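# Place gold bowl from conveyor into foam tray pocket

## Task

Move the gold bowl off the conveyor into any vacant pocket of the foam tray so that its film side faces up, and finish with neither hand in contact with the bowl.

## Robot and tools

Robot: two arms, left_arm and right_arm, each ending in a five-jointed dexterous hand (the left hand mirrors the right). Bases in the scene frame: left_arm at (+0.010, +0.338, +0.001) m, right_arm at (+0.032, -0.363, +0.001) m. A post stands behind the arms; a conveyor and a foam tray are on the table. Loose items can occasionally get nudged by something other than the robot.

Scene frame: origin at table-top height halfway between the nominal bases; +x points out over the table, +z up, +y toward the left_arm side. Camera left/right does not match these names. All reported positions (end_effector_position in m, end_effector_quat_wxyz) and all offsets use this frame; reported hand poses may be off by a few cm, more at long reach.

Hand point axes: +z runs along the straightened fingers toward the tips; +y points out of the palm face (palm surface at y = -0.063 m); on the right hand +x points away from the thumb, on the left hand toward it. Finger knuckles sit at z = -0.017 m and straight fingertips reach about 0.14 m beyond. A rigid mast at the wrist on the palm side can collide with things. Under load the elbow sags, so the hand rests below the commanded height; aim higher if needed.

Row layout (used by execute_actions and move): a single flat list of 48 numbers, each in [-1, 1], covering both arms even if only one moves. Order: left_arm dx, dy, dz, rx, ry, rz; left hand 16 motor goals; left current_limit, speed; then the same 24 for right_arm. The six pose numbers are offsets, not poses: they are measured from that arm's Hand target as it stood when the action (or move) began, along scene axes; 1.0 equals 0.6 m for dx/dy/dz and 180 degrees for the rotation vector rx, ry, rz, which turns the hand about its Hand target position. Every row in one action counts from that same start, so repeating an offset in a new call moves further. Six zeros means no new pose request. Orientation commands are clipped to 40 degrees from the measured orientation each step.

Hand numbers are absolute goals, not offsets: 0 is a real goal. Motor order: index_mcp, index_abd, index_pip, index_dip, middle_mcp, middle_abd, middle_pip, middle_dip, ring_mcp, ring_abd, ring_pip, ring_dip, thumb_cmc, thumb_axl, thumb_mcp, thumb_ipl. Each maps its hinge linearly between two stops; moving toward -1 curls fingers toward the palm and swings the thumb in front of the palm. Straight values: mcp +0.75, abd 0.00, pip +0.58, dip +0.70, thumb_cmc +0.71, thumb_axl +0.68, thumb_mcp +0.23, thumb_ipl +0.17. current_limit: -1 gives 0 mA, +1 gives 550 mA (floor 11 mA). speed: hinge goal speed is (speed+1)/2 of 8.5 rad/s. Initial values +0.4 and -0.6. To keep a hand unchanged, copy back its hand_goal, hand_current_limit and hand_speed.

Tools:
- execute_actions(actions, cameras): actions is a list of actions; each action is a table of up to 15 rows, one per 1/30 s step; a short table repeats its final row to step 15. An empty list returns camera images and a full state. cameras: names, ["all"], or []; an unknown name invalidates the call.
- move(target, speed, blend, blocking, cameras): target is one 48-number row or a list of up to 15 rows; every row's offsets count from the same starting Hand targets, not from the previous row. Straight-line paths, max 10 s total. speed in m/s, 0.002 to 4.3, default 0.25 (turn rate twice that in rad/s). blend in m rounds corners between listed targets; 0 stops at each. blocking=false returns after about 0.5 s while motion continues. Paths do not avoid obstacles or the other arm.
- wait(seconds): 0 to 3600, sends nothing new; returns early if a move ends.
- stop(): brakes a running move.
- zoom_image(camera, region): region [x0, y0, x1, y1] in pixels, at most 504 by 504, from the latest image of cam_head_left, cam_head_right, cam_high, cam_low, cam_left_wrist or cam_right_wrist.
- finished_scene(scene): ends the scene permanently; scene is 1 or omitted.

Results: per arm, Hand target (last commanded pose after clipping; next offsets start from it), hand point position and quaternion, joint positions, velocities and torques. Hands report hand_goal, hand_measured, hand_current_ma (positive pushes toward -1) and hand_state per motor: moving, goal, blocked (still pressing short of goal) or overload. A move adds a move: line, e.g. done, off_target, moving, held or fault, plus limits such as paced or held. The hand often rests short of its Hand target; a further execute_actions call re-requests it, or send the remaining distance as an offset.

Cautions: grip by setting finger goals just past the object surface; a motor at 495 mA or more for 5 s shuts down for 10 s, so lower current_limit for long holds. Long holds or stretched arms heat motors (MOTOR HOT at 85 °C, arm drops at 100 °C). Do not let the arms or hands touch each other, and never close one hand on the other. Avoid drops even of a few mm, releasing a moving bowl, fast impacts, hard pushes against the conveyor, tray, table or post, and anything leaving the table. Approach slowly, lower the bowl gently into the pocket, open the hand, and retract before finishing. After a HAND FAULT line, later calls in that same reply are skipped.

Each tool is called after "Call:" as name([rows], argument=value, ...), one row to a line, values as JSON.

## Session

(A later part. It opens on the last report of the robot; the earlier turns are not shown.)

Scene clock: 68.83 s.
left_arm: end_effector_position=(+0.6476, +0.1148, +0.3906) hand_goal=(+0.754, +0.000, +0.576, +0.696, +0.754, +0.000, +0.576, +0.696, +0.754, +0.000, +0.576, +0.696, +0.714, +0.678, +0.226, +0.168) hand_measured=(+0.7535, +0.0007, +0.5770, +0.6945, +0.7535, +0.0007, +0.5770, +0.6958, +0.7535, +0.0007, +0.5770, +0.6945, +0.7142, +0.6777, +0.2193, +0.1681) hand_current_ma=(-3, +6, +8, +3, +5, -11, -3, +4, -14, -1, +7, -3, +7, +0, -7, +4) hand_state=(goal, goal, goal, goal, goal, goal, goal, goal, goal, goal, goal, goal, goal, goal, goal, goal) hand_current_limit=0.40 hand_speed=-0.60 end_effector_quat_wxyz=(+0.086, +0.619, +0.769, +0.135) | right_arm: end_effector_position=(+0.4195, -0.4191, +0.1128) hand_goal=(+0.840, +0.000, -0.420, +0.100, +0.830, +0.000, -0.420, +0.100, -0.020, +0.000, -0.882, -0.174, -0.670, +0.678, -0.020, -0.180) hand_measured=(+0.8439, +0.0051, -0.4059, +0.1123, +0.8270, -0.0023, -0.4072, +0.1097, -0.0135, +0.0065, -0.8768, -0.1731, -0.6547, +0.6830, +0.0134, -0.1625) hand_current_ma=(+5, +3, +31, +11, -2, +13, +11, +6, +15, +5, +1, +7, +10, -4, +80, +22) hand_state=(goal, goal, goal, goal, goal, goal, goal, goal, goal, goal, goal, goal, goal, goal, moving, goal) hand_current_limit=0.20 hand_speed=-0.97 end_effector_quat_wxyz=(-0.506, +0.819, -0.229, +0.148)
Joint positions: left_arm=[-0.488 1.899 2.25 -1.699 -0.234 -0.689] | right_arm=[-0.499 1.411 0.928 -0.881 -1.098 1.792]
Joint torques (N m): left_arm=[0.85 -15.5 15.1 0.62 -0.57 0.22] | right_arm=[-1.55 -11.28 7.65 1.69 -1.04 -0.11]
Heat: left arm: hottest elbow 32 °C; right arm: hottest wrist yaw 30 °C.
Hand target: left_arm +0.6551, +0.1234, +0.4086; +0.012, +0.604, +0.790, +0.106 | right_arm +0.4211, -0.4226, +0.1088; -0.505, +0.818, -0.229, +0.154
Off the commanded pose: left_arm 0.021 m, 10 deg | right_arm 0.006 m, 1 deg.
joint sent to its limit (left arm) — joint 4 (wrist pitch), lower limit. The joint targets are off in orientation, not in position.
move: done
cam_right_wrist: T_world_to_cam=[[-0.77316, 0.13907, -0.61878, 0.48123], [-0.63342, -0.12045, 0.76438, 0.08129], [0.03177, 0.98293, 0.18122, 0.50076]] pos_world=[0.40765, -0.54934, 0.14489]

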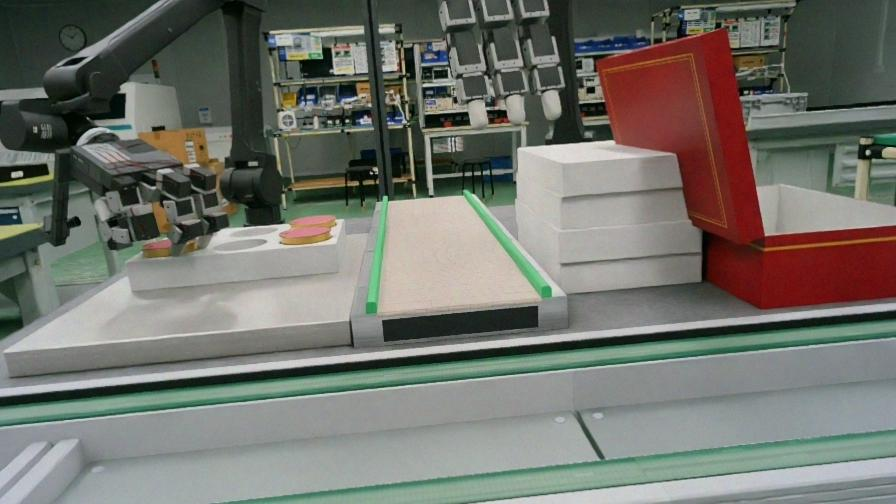

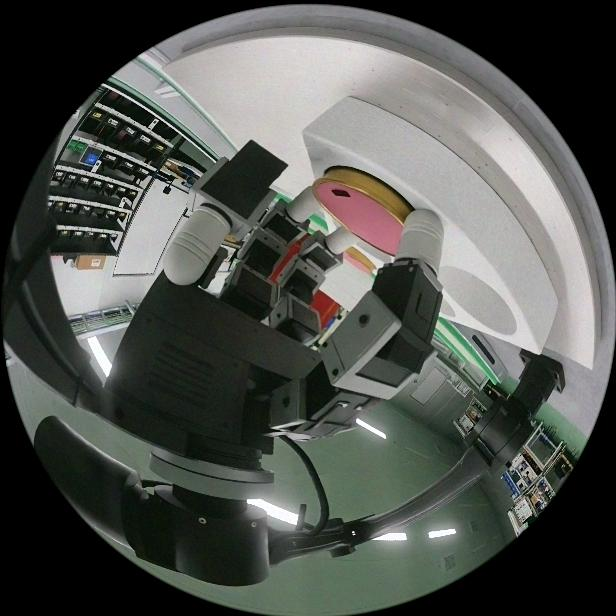

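Call:
move([
  [0,0,0,0,0,0,0.754,0,0.576,0.696,0.754,0,0.576,0.696,0.754,0,0.576,0.696,0.714,0.678,0.226,0.168,0.4,-0.6,0,0,0,0,0,0,0.88,0,-0.42,0.1,0.87,0,-0.42,0.1,-0.02,0,-0.883,-0.174,-0.671,0.677,0.05,-0.16,0.2,-0.97],
], speed=0.02, cameras=["cam_low","cam_right_wrist","cam_head_left","cam_head_right"])

Call:
zoom_image(camera="cam_low", region=[135, 205, 215, 275])

Call:
zoom_image(camera="cam_right_wrist", region=[280, 120, 480, 320])

Call:
zoom_image(camera="cam_head_left", region=[590, 270, 670, 350])

Scene clock: 69.90 s.
left_arm: end_effector_position=(+0.6476, +0.1148, +0.3906) hand_goal=(+0.754, +0.000, +0.576, +0.696, +0.754, +0.000, +0.576, +0.696, +0.754, +0.000, +0.576, +0.696, +0.714, +0.678, +0.226, +0.168) hand_measured=(+0.7535, +0.0007, +0.5757, +0.6945, +0.7535, -0.0008, +0.5770, +0.6958, +0.7535, -0.0008, +0.5770, +0.6958, +0.7142, +0.6777, +0.2203, +0.1681) hand_current_ma=(-5, +9, +3, +5, +4, -9, -4, +6, -11, -1, +3, +2, +16, +1, -6, +9) hand_state=(goal, goal, goal, goal, goal, goal, goal, goal, goal, goal, goal, goal, goal, goal, goal, goal) hand_current_limit=0.40 hand_speed=-0.60 end_effector_quat_wxyz=(+0.086, +0.619, +0.769, +0.135) | right_arm: end_effector_position=(+0.4200, -0.4191, +0.1125) hand_goal=(+0.880, +0.000, -0.420, +0.100, +0.870, +0.000, -0.420, +0.100, -0.020, +0.000, -0.882, -0.174, -0.670, +0.678, +0.050, -0.160) hand_measured=(+0.8536, +0.0051, -0.4085, +0.1110, +0.8403, -0.0023, -0.4136, +0.1072, -0.0135, +0.0065, -0.8768, -0.1731, -0.6534, +0.6830, +0.0223, -0.1682) hand_current_ma=(-20, +6, +20, +12, -47, +0, +5, -3, +10, +8, -10, +11, +3, -7, -17, -7) hand_state=(blocked, goal, goal, goal, blocked, goal, goal, goal, goal, goal, goal, goal, goal, goal, moving, goal) hand_current_limit=0.20 hand_speed=-0.97 end_effector_quat_wxyz=(-0.506, +0.818, -0.229, +0.149)
Joint positions: left_arm=[-0.488 1.899 2.25 -1.699 -0.234 -0.689] | right_arm=[-0.499 1.411 0.927 -0.877 -1.099 1.792]
Joint torques (N m): left_arm=[0.85 -15.44 15.1 0.59 -0.57 0.21] | right_arm=[-1.73 -11.22 7.72 1.52 -0.99 -0.11]
Heat: left arm: hottest elbow 33 °C; right arm: hottest wrist yaw 30 °C.
Hand target: left_arm +0.6551, +0.1234, +0.4086; +0.012, +0.604, +0.790, +0.106 | right_arm +0.4210, -0.4226, +0.1087; -0.505, +0.818, -0.229, +0.154
Off the commanded pose: left_arm 0.021 m, 10 deg | right_arm 0.005 m, 1 deg.
joint sent to its limit (left arm) — joint 4 (wrist pitch), lower limit. The joint targets are off in orientation, not in position.
move: done
cam_right_wrist: T_world_to_cam=[[-0.77139, 0.13877, -0.62105, 0.4808], [-0.63561, -0.12053, 0.76254, 0.0829], [0.03097, 0.98296, 0.18118, 0.50115]] pos_world=[0.40805, -0.54934, 0.14459]
Images, in order (width x height): cam_head_left 896x504, cam_head_right 896x504, cam_low 896x504, cam_right_wrist 616x616.

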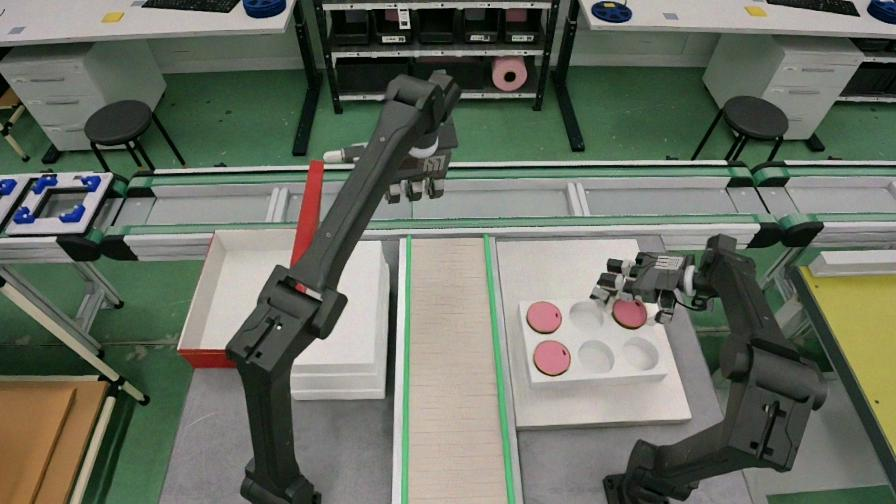

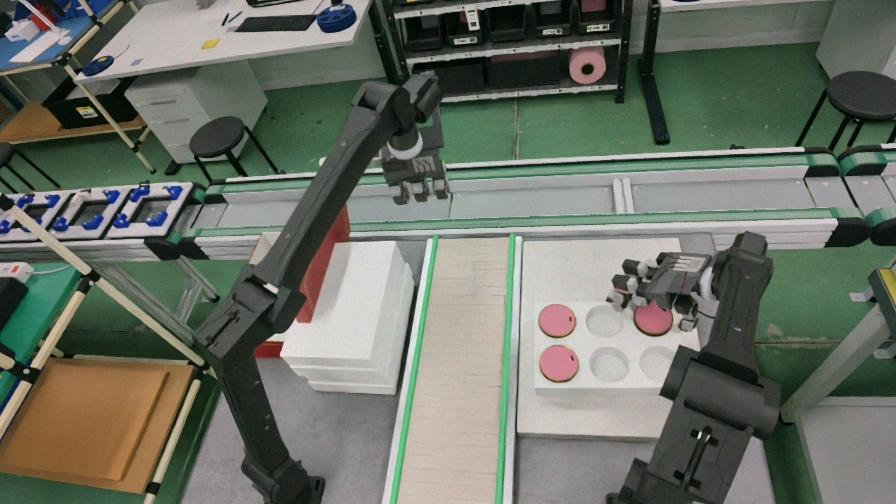

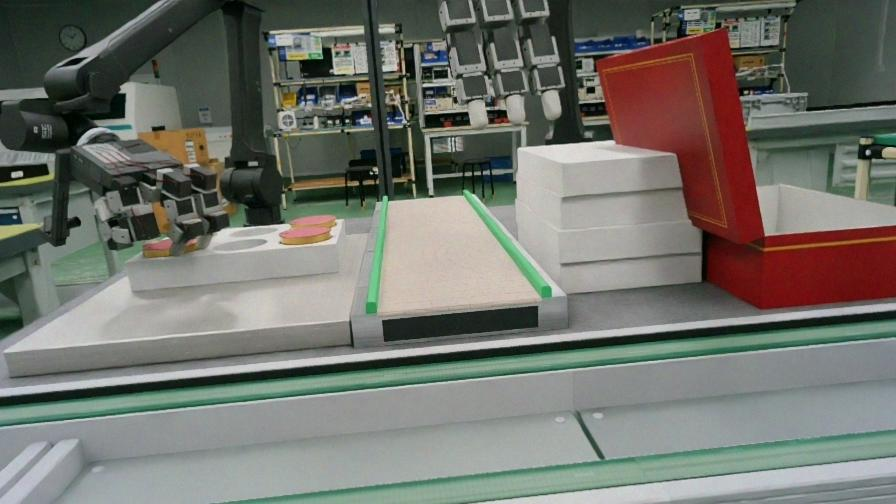

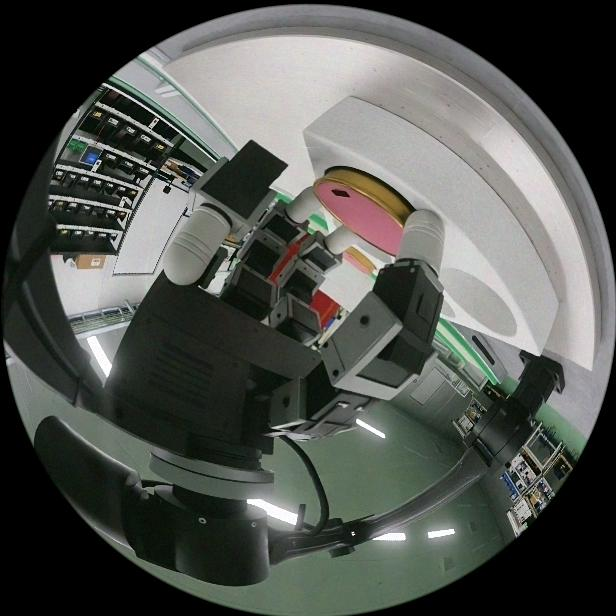

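Scaled by 6.300 from the camera's image (finer frame: 1280x720).

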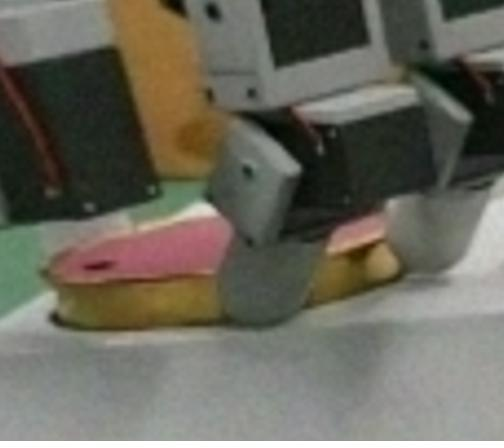

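Scaled by 2.520 from the camera's image (finer frame: 880x880).

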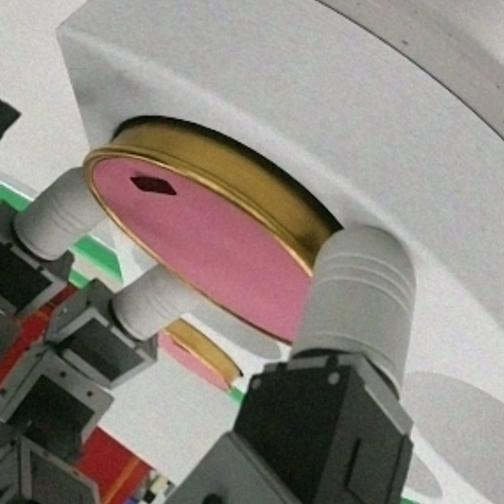

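Scaled by 6.300 from the camera's image (finer frame: 1280x720).

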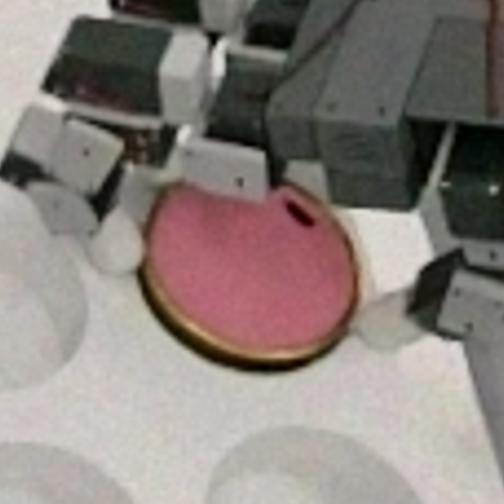

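Call:
move([
  [0,0,0,0,0,0,0.754,0,0.576,0.696,0.754,0,0.576,0.696,0.754,0,0.576,0.696,0.714,0.678,0.226,0.168,0.4,-0.6,-0.0012,0.0045,0.006,0,0,0,0.93,0,-0.42,0.1,0.93,0,-0.42,0.1,-0.02,0,-0.883,-0.174,-0.671,0.677,0.12,-0.14,0.2,-0.96],
], speed=0.02, cameras=["cam_low","cam_right_wrist","cam_head_left","cam_head_right"])

Call:
zoom_image(camera="cam_low", region=[135, 205, 215, 275])

Call:
zoom_image(camera="cam_right_wrist", region=[280, 120, 480, 320])

Call:
zoom_image(camera="cam_head_right", region=[610, 270, 700, 360])

Scene clock: 71.27 s.
left_arm: end_effector_position=(+0.6476, +0.1148, +0.3906) hand_goal=(+0.754, +0.000, +0.576, +0.696, +0.754, +0.000, +0.576, +0.696, +0.754, +0.000, +0.576, +0.696, +0.714, +0.678, +0.226, +0.168) hand_measured=(+0.7523, -0.0008, +0.5770, +0.6945, +0.7535, +0.0007, +0.5757, +0.6958, +0.7523, -0.0008, +0.5782, +0.6958, +0.7142, +0.6767, +0.2193, +0.1681) hand_current_ma=(-4, +1, +4, +5, +8, -5, -7, +6, -11, -2, +6, -2, +9, +0, -11, +8) hand_state=(goal, goal, goal, goal, goal, goal, goal, goal, goal, goal, goal, goal, goal, goal, goal, goal) hand_current_limit=0.40 hand_speed=-0.60 end_effector_quat_wxyz=(+0.086, +0.619, +0.769, +0.135) | right_arm: end_effector_position=(+0.4205, -0.4188, +0.1130) hand_goal=(+0.930, +0.000, -0.420, +0.100, +0.930, +0.000, -0.420, +0.100, -0.020, +0.000, -0.882, -0.174, -0.670, +0.678, +0.120, -0.140) hand_measured=(+0.8861, +0.0051, -0.4200, +0.1097, +0.8946, -0.0023, -0.4136, +0.1059, -0.0135, +0.0080, -0.8768, -0.1731, -0.6534, +0.6820, +0.0391, -0.1701) hand_current_ma=(-48, +14, +8, +8, -45, +1, +9, +4, +19, +5, -14, +14, +8, -3, -160, -46) hand_state=(blocked, goal, goal, goal, blocked, goal, goal, goal, goal, goal, goal, goal, goal, goal, blocked, blocked) hand_current_limit=0.20 hand_speed=-0.96 end_effector_quat_wxyz=(-0.507, +0.817, -0.230, +0.149)
Joint positions: left_arm=[-0.488 1.899 2.25 -1.699 -0.234 -0.689] | right_arm=[-0.499 1.411 0.927 -0.873 -1.102 1.798]
Joint torques (N m): left_arm=[0.85 -15.44 15.08 0.61 -0.57 0.21] | right_arm=[-1.2 -12.22 7.6 1.42 -0.82 -0.05]
Heat: left arm: hottest elbow 33 °C; right arm: hottest wrist yaw 30 °C.
Hand target: left_arm +0.6551, +0.1234, +0.4086; +0.012, +0.604, +0.790, +0.106 | right_arm +0.4204, -0.4199, +0.1123; -0.505, +0.818, -0.229, +0.154
Off the commanded pose: left_arm 0.021 m, 10 deg | right_arm 0.001 m, 1 deg.
joint sent to its limit (left arm) — joint 4 (wrist pitch), lower limit. The joint targets are off in orientation, not in position.
move: done
cam_right_wrist: T_world_to_cam=[[-0.77098, 0.14243, -0.62073, 0.48273], [-0.63601, -0.1219, 0.76199, 0.08254], [0.03287, 0.98227, 0.18457, 0.4993]] pos_world=[0.40826, -0.54914, 0.1446]
Images, in order (width x height): cam_head_left 896x504, cam_head_right 896x504, cam_low 896x504, cam_right_wrist 616x616.

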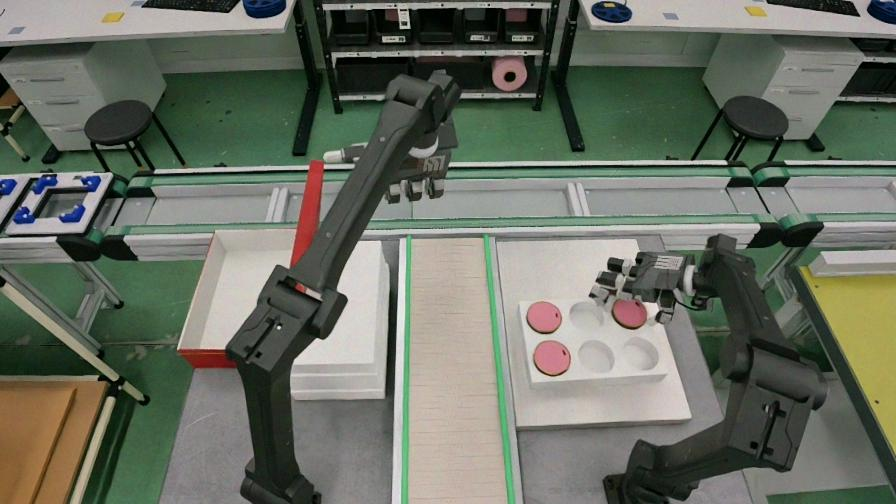

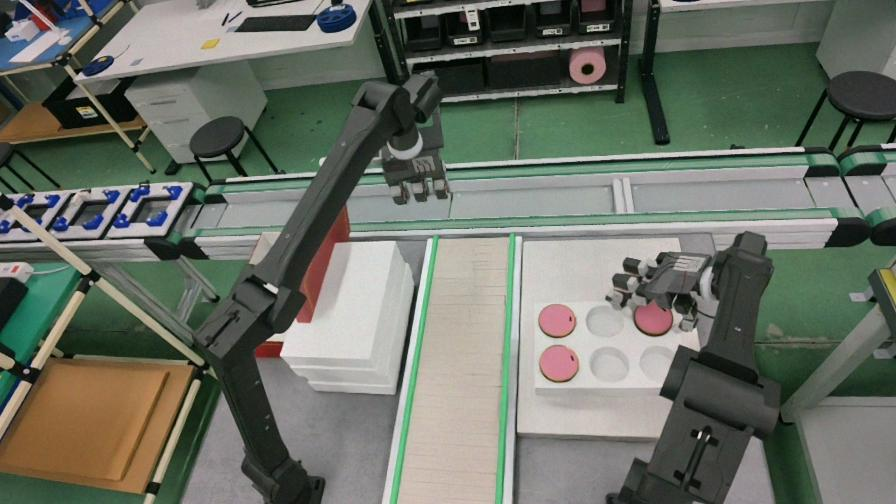

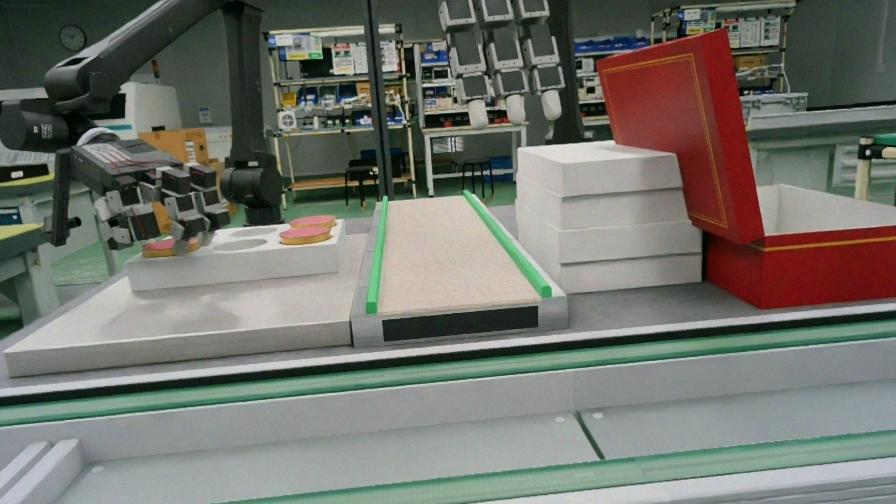

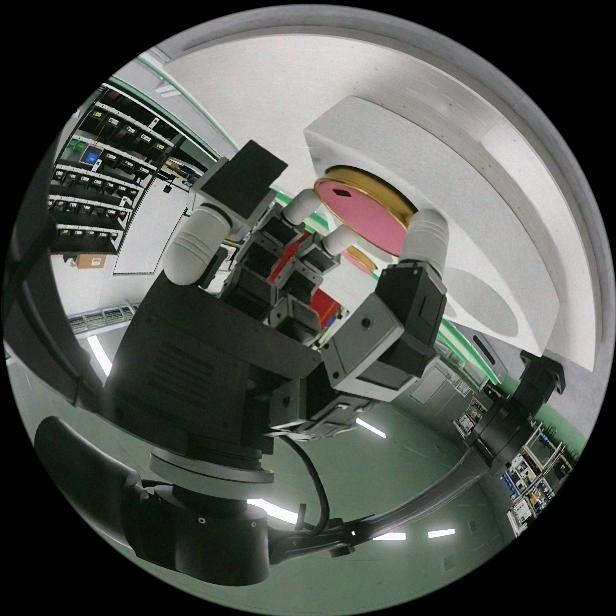

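Scaled by 6.300 from the camera's image (finer frame: 1280x720).

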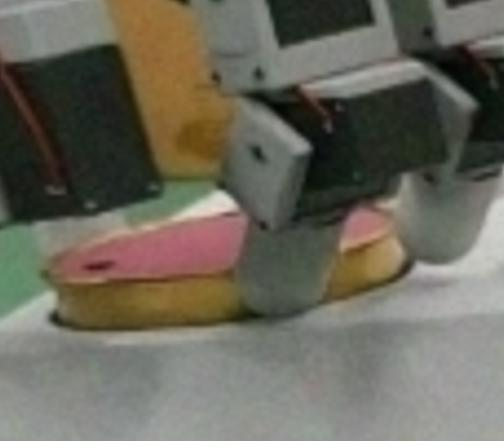

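Scaled by 2.520 from the camera's image (finer frame: 880x880).

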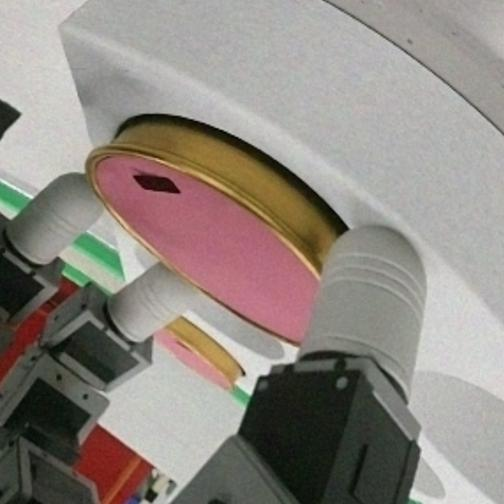

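Scaled by 5.600 from the camera's image (finer frame: 1280x720).

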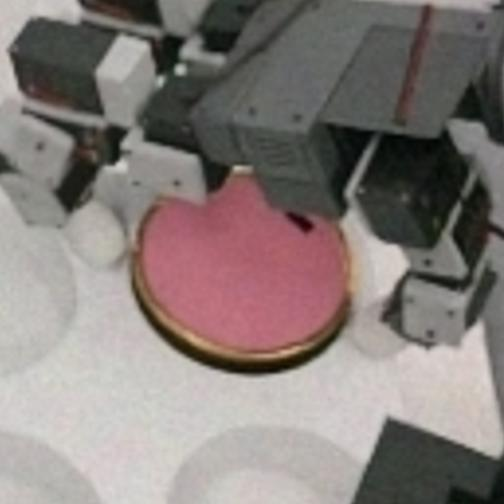

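Call:
move([
  [0,0,0,0,0,0,0.754,0,0.576,0.696,0.754,0,0.576,0.696,0.754,0,0.576,0.696,0.714,0.678,0.226,0.168,0.4,-0.6,0,0,0.008,0,0,0,0.95,0,-0.42,0.1,0.95,0,-0.42,0.1,-0.02,0,-0.883,-0.174,-0.671,0.677,0.12,-0.14,0.2,-0.96],
], speed=0.02, cameras=["cam_low","cam_right_wrist","cam_head_left","cam_head_right"])

Call:
zoom_image(camera="cam_low", region=[135, 205, 215, 275])

Call:
zoom_image(camera="cam_right_wrist", region=[280, 120, 480, 320])

Scene clock: 72.23 s.
left_arm: end_effector_position=(+0.6476, +0.1148, +0.3906) hand_goal=(+0.754, +0.000, +0.576, +0.696, +0.754, +0.000, +0.576, +0.696, +0.754, +0.000, +0.576, +0.696, +0.714, +0.678, +0.226, +0.168) hand_measured=(+0.7535, +0.0007, +0.5770, +0.6945, +0.7535, +0.0007, +0.5757, +0.6958, +0.7535, +0.0007, +0.5770, +0.6958, +0.7142, +0.6777, +0.2203, +0.1681) hand_current_ma=(-9, +5, +3, +4, +11, -5, -2, +3, -10, -3, +2, -5, +9, -1, -8, +11) hand_state=(goal, goal, goal, goal, goal, goal, goal, goal, goal, goal, goal, goal, goal, goal, goal, goal) hand_current_limit=0.40 hand_speed=-0.60 end_effector_quat_wxyz=(+0.086, +0.619, +0.769, +0.135) | right_arm: end_effector_position=(+0.4204, -0.4188, +0.1130) hand_goal=(+0.950, +0.000, -0.420, +0.100, +0.950, +0.000, -0.420, +0.100, -0.020, +0.000, -0.882, -0.174, -0.670, +0.678, +0.120, -0.140) hand_measured=(+0.9066, +0.0051, -0.4200, +0.1084, +0.9151, -0.0037, -0.4200, +0.1072, -0.0135, +0.0080, -0.8768, -0.1744, -0.6534, +0.6820, +0.0401, -0.1692) hand_current_ma=(-47, +9, +12, +17, -52, +7, +7, +2, +16, +8, +0, +9, +9, +5, -166, -48) hand_state=(blocked, goal, goal, goal, blocked, goal, goal, goal, goal, goal, goal, goal, goal, goal, blocked, blocked) hand_current_limit=0.20 hand_speed=-0.96 end_effector_quat_wxyz=(-0.507, +0.817, -0.230, +0.149)
Joint positions: left_arm=[-0.488 1.899 2.25 -1.699 -0.234 -0.689] | right_arm=[-0.499 1.411 0.927 -0.873 -1.102 1.798]
Joint torques (N m): left_arm=[0.79 -15.5 15.12 0.59 -0.57 0.21] | right_arm=[-1.2 -12.57 8.24 0.87 -0.82 -0.04]
Heat: left arm: hottest elbow 33 °C; right arm: hottest wrist yaw 30 °C.
Hand target: left_arm +0.6551, +0.1234, +0.4086; +0.012, +0.604, +0.790, +0.106 | right_arm +0.4204, -0.4199, +0.1171; -0.505, +0.818, -0.229, +0.154
Off the commanded pose: left_arm 0.021 m, 10 deg | right_arm 0.004 m, 1 deg.
joint sent to its limit (left arm) — joint 4 (wrist pitch), lower limit. The joint targets are off in orientation, not in position.
move: done
cam_right_wrist: T_world_to_cam=[[-0.77116, 0.14262, -0.62047, 0.48286], [-0.63579, -0.1219, 0.76218, 0.08242], [0.03307, 0.98224, 0.18468, 0.49919]] pos_world=[0.40826, -0.54914, 0.1446]
Images, in order (width x height): cam_head_left 896x504, cam_head_right 896x504, cam_low 896x504, cam_right_wrist 616x616.

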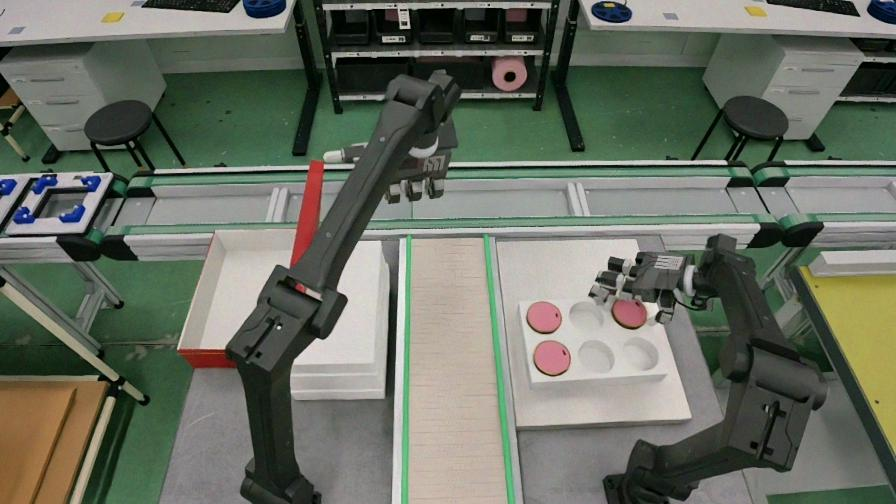

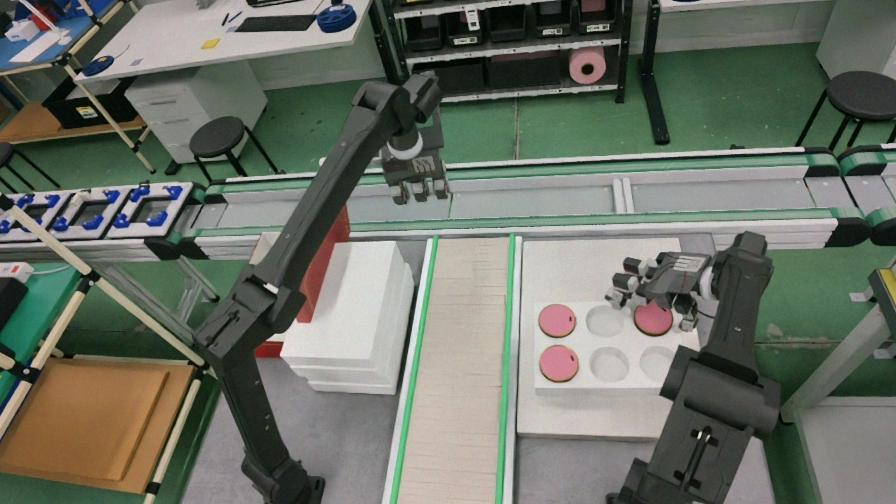

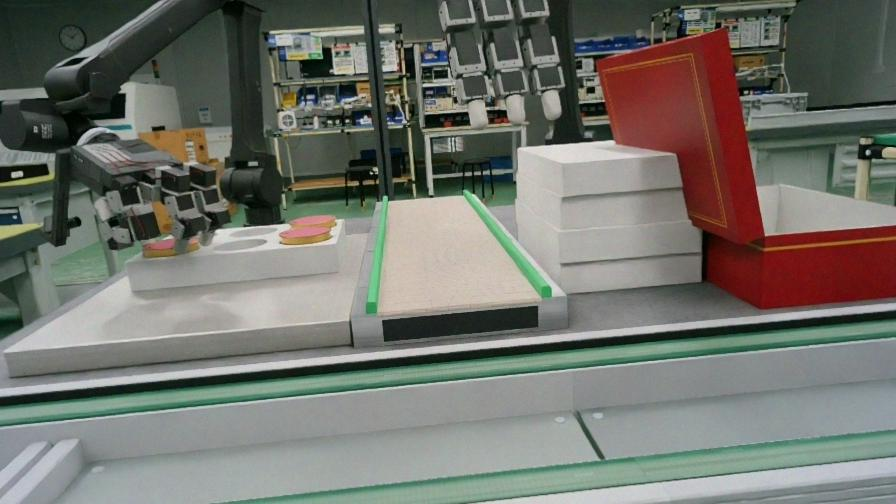

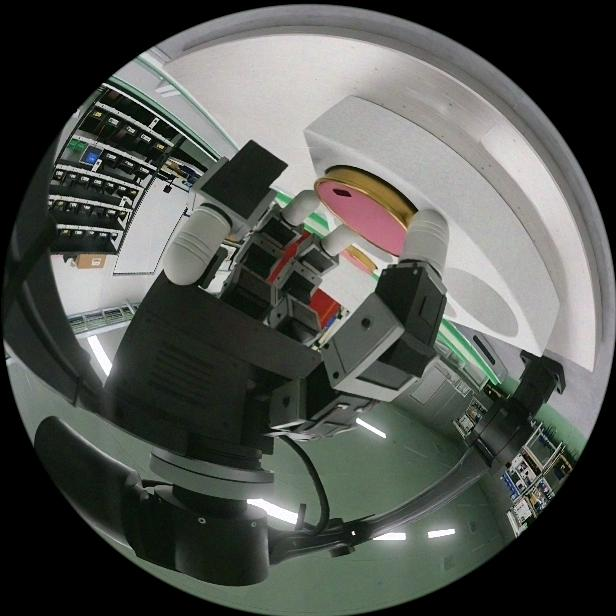

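Scaled by 6.300 from the camera's image (finer frame: 1280x720).

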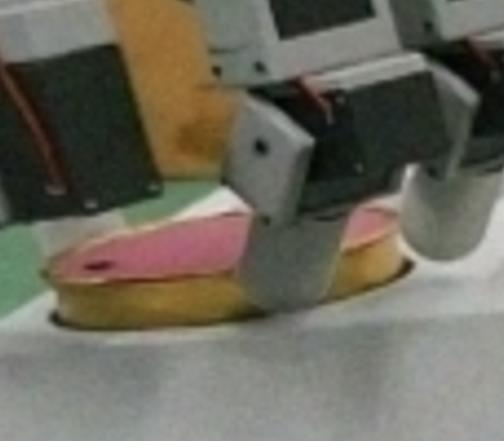

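Scaled by 2.520 from the camera's image (finer frame: 880x880).

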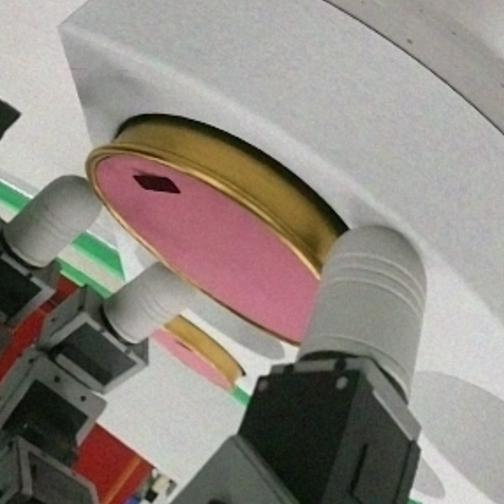

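Call:
move([
  [0,0,0,0,0,0,0.754,0,0.576,0.696,0.754,0,0.576,0.696,0.754,0,0.576,0.696,0.714,0.678,0.226,0.168,0.4,-0.6,0,0,0.012,0,0,0,0.97,0,-0.42,0.1,0.97,0,-0.42,0.1,-0.02,0,-0.883,-0.174,-0.671,0.677,0.12,-0.14,0.2,-0.96],
], speed=0.02, cameras=["cam_low","cam_right_wrist"])

Call:
zoom_image(camera="cam_low", region=[135, 205, 215, 275])

Call:
zoom_image(camera="cam_right_wrist", region=[280, 120, 480, 320])

Scene clock: 73.27 s.
left_arm: end_effector_position=(+0.6476, +0.1148, +0.3906) hand_goal=(+0.754, +0.000, +0.576, +0.696, +0.754, +0.000, +0.576, +0.696, +0.754, +0.000, +0.576, +0.696, +0.714, +0.678, +0.226, +0.168) hand_measured=(+0.7535, +0.0007, +0.5770, +0.6932, +0.7535, -0.0008, +0.5770, +0.6958, +0.7523, +0.0007, +0.5770, +0.6958, +0.7142, +0.6767, +0.2193, +0.1672) hand_current_ma=(-7, +2, +5, +3, +8, -7, +0, +4, -10, +3, +5, -5, +8, +1, -10, +4) hand_state=(goal, goal, goal, goal, goal, goal, goal, goal, goal, goal, goal, goal, goal, goal, goal, goal) hand_current_limit=0.40 hand_speed=-0.60 end_effector_quat_wxyz=(+0.086, +0.619, +0.769, +0.135) | right_arm: end_effector_position=(+0.4186, -0.4182, +0.1144) hand_goal=(+0.970, +0.000, -0.420, +0.100, +0.970, +0.000, -0.420, +0.100, -0.020, +0.000, -0.882, -0.174, -0.670, +0.678, +0.120, -0.140) hand_measured=(+0.9259, +0.0051, -0.4213, +0.1084, +0.9344, -0.0023, -0.4175, +0.1072, -0.0135, +0.0065, -0.8768, -0.1744, -0.6609, +0.6820, +0.1114, -0.1444) hand_current_ma=(-50, +13, +15, +14, -51, +7, +3, +8, +13, +11, -6, +10, -8, -2, -11, -5) hand_state=(blocked, goal, goal, goal, blocked, goal, goal, goal, goal, goal, goal, goal, goal, goal, goal, goal) hand_current_limit=0.20 hand_speed=-0.96 end_effector_quat_wxyz=(-0.506, +0.818, -0.231, +0.147)
Joint positions: left_arm=[-0.488 1.899 2.25 -1.699 -0.234 -0.689] | right_arm=[-0.499 1.406 0.927 -0.882 -1.1 1.798]
Joint torques (N m): left_arm=[0.85 -15.5 15.09 0.61 -0.57 0.21] | right_arm=[-1.2 -12.92 9.31 0.39 -0.92 -0.03]
Heat: left arm: hottest elbow 33 °C; right arm: hottest wrist yaw 30 °C.
Hand target: left_arm +0.6551, +0.1234, +0.4086; +0.012, +0.604, +0.790, +0.106 | right_arm +0.4203, -0.4199, +0.1243; -0.505, +0.818, -0.229, +0.154
Off the commanded pose: left_arm 0.021 m, 10 deg | right_arm 0.010 m, 1 deg.
joint sent to its limit (left arm) — joint 4 (wrist pitch), lower limit. The joint targets are off in orientation, not in position.
move: done
cam_right_wrist: T_world_to_cam=[[-0.77403, 0.14294, -0.61681, 0.48313], [-0.63221, -0.12145, 0.76521, 0.07855], [0.03447, 0.98225, 0.18438, 0.49786]] pos_world=[0.40645, -0.54854, 0.1461]

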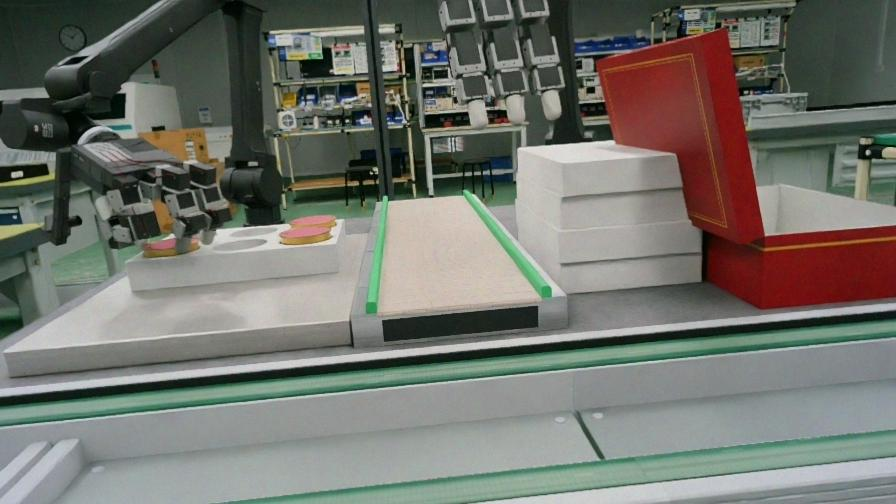

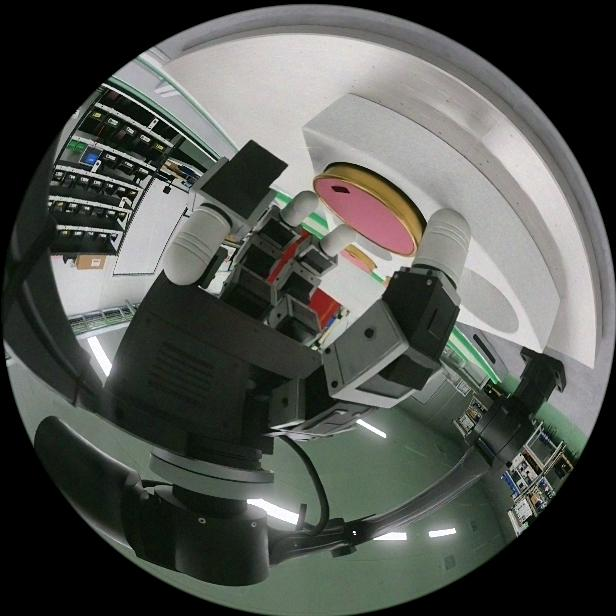

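Scaled by 6.300 from the camera's image (finer frame: 1280x720).

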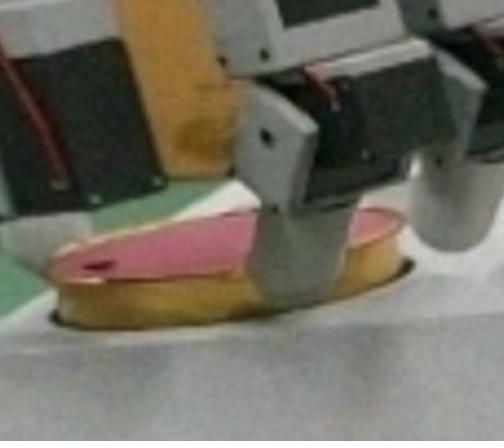

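Scaled by 2.520 from the camera's image (finer frame: 880x880).

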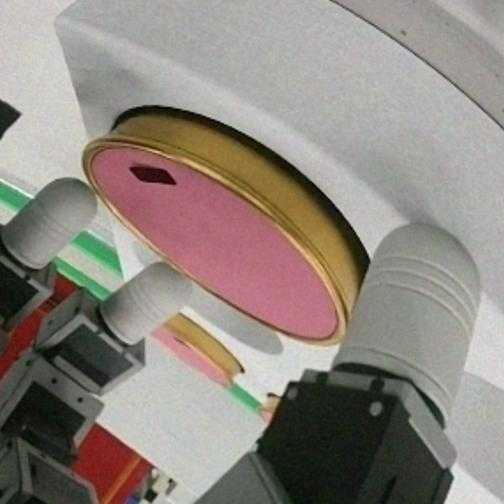

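Call:
move([
  [0,0,0,0,0,0,0.754,0,0.576,0.696,0.754,0,0.576,0.696,0.754,0,0.576,0.696,0.714,0.678,0.226,0.168,0.4,-0.6,0,0,0.02,0,0,0,0.98,0,-0.42,0.1,0.98,0,-0.42,0.1,-0.02,0,-0.883,-0.174,-0.671,0.677,0.12,-0.14,0.2,-0.9],
  [0,0,0,0,0,0,0.754,0,0.576,0.696,0.754,0,0.576,0.696,0.754,0,0.576,0.696,0.714,0.678,0.226,0.168,0.4,-0.6,0,0,0.16,0,0,0,0.98,0,-0.42,0.1,0.98,0,-0.42,0.1,-0.02,0,-0.883,-0.174,-0.671,0.677,0.12,-0.14,0.2,-0.9],
], speed=[0.04, 0.12], blend=0.01, cameras=["all"])

Call:
zoom_image(camera="cam_low", region=[120, 170, 380, 300])

Call:
zoom_image(camera="cam_head_left", region=[500, 270, 700, 400])

Scene clock: 75.10 s.
left_arm: end_effector_position=(+0.6476, +0.1148, +0.3906) hand_goal=(+0.754, +0.000, +0.576, +0.696, +0.754, +0.000, +0.576, +0.696, +0.754, +0.000, +0.576, +0.696, +0.714, +0.678, +0.226, +0.168) hand_measured=(+0.7535, +0.0007, +0.5770, +0.6945, +0.7523, -0.0008, +0.5770, +0.6945, +0.7535, -0.0008, +0.5770, +0.6958, +0.7142, +0.6767, +0.2193, +0.1681) hand_current_ma=(-5, +5, -1, +10, +7, -4, -2, +5, -7, +1, +7, +1, +8, -2, -8, +8) hand_state=(goal, goal, goal, goal, goal, goal, goal, goal, goal, goal, goal, goal, goal, goal, goal, goal) hand_current_limit=0.40 hand_speed=-0.60 end_effector_quat_wxyz=(+0.086, +0.619, +0.769, +0.135) | right_arm: end_effector_position=(+0.4125, -0.4155, +0.2025) hand_goal=(+0.980, +0.000, -0.420, +0.100, +0.980, +0.000, -0.420, +0.100, -0.020, +0.000, -0.882, -0.174, -0.670, +0.678, +0.120, -0.140) hand_measured=(+0.9368, +0.0021, -0.4200, +0.1097, +0.9440, -0.0023, -0.4187, +0.1084, -0.0135, +0.0080, -0.8768, -0.1744, -0.6634, +0.6820, +0.1114, -0.1454) hand_current_ma=(-51, +8, +9, +11, -45, +12, +5, +3, +16, +6, -5, +12, -7, -7, -23, -3) hand_state=(blocked, goal, goal, goal, blocked, goal, goal, goal, goal, goal, goal, goal, goal, goal, goal, goal) hand_current_limit=0.20 hand_speed=-0.90 end_effector_quat_wxyz=(-0.507, +0.817, -0.236, +0.139)
Joint positions: left_arm=[-0.488 1.899 2.25 -1.699 -0.234 -0.689] | right_arm=[-0.499 1.314 1.085 -1.151 -1.099 1.798]
Joint torques (N m): left_arm=[0.85 -15.5 15.12 0.61 -0.57 0.21] | right_arm=[-1.26 -11.52 12.52 0.4 -0.97 -0.03]
Heat: left arm: hottest elbow 33 °C; right arm: hottest wrist yaw 30 °C.
Hand target: left_arm +0.6551, +0.1234, +0.4086; +0.012, +0.604, +0.790, +0.106 | right_arm +0.4203, -0.4199, +0.2204; -0.505, +0.818, -0.229, +0.154
Off the commanded pose: left_arm 0.021 m, 10 deg | right_arm 0.020 m, 2 deg.
joint sent to its limit (left arm) — joint 4 (wrist pitch), lower limit. The joint targets are off in orientation, not in position.
move: off_target (right_arm); blend cut to 0.006 m at target 1
cam_left_wrist: T_world_to_cam=[[-0.40388, -0.87658, -0.2617, 0.43362], [-0.83345, 0.23465, 0.50029, 0.27321], [-0.37714, 0.42017, -0.82536, 0.64769]] pos_world=[0.64711, 0.04385, 0.51137]
cam_right_wrist: T_world_to_cam=[[-0.78454, 0.14745, -0.6023, 0.53557], [-0.61892, -0.12685, 0.77514, -0.00209], [0.03789, 0.9809, 0.19078, 0.47589]] pos_world=[0.40084, -0.54604, 0.2334]

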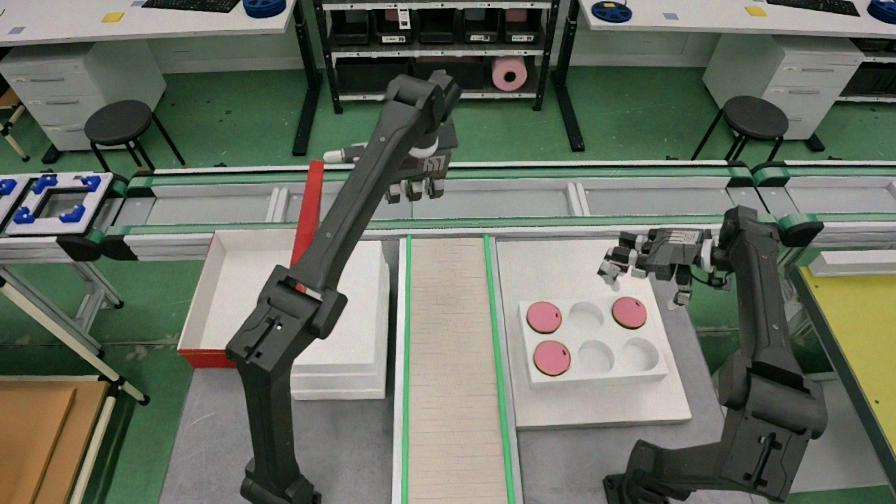

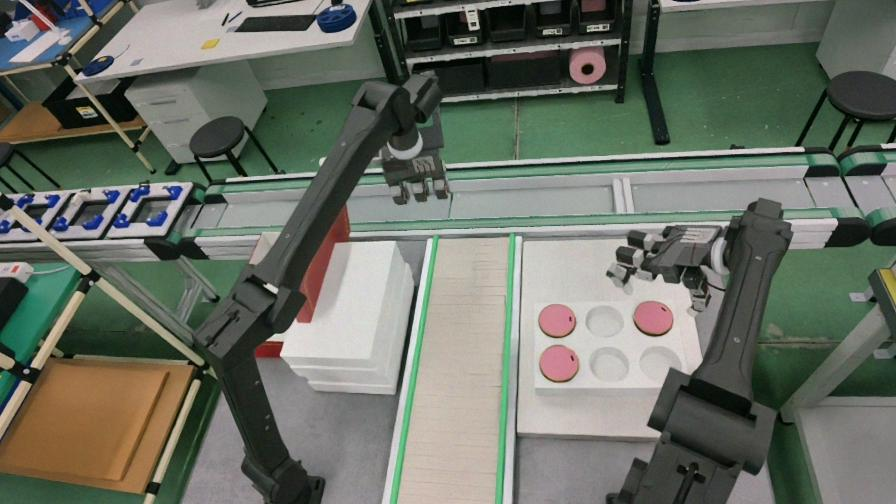

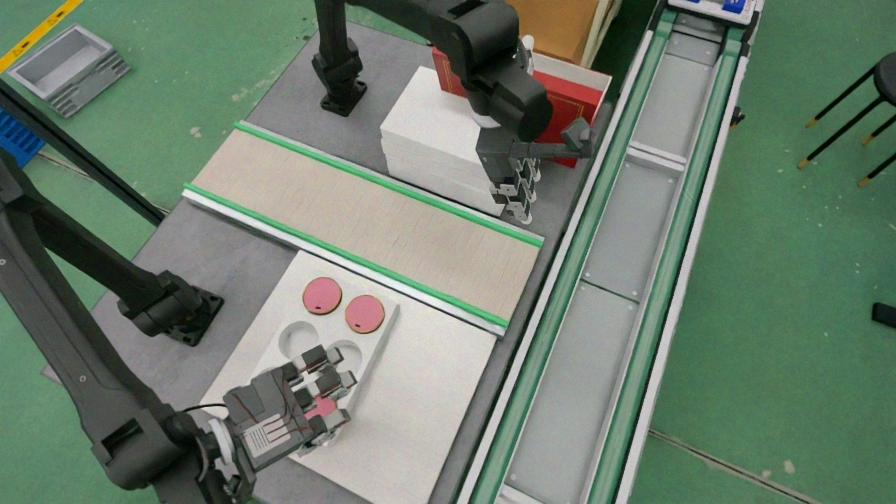

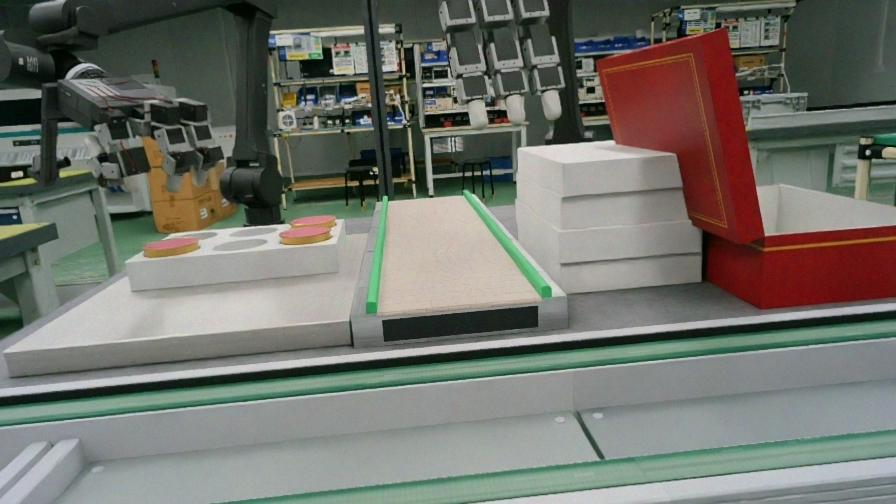

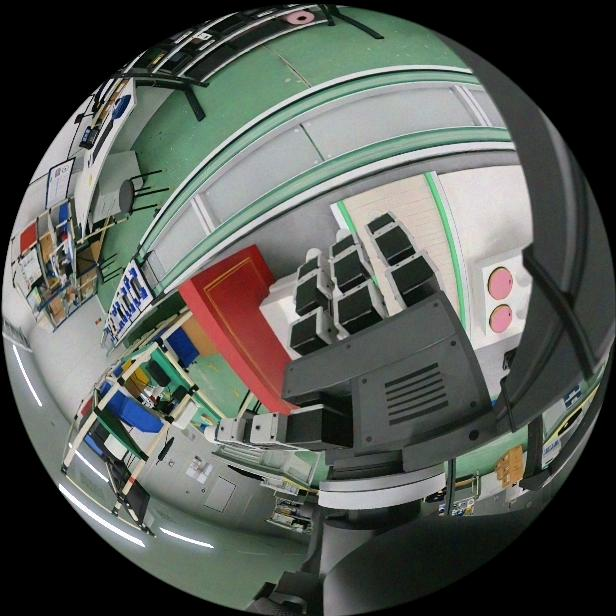

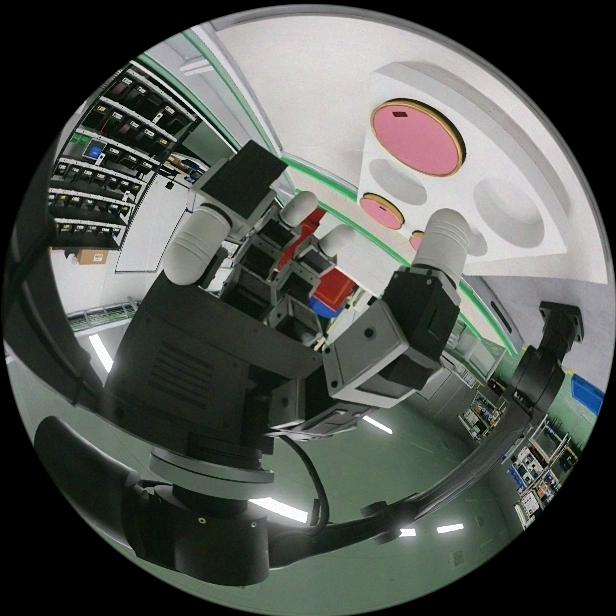

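Scaled by 1.938 from the camera's image (finer frame: 1280x720).

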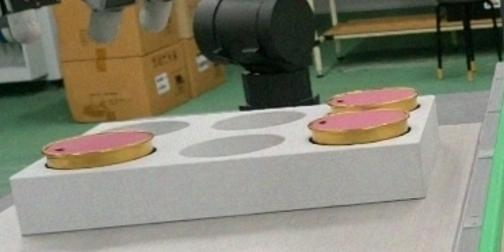

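Scaled by 2.520 from the camera's image (finer frame: 1280x720).

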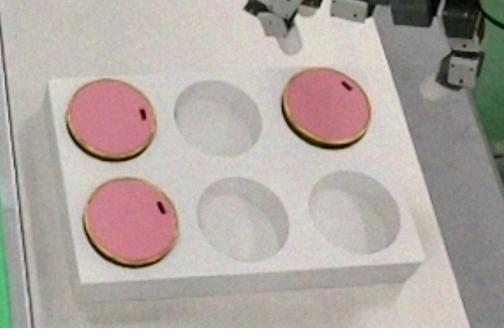

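The bowl is seated level in the empty pocket with the film side up, and both hands are clear of it.

Call:
finished_scene()

The scene is finished: the task was done.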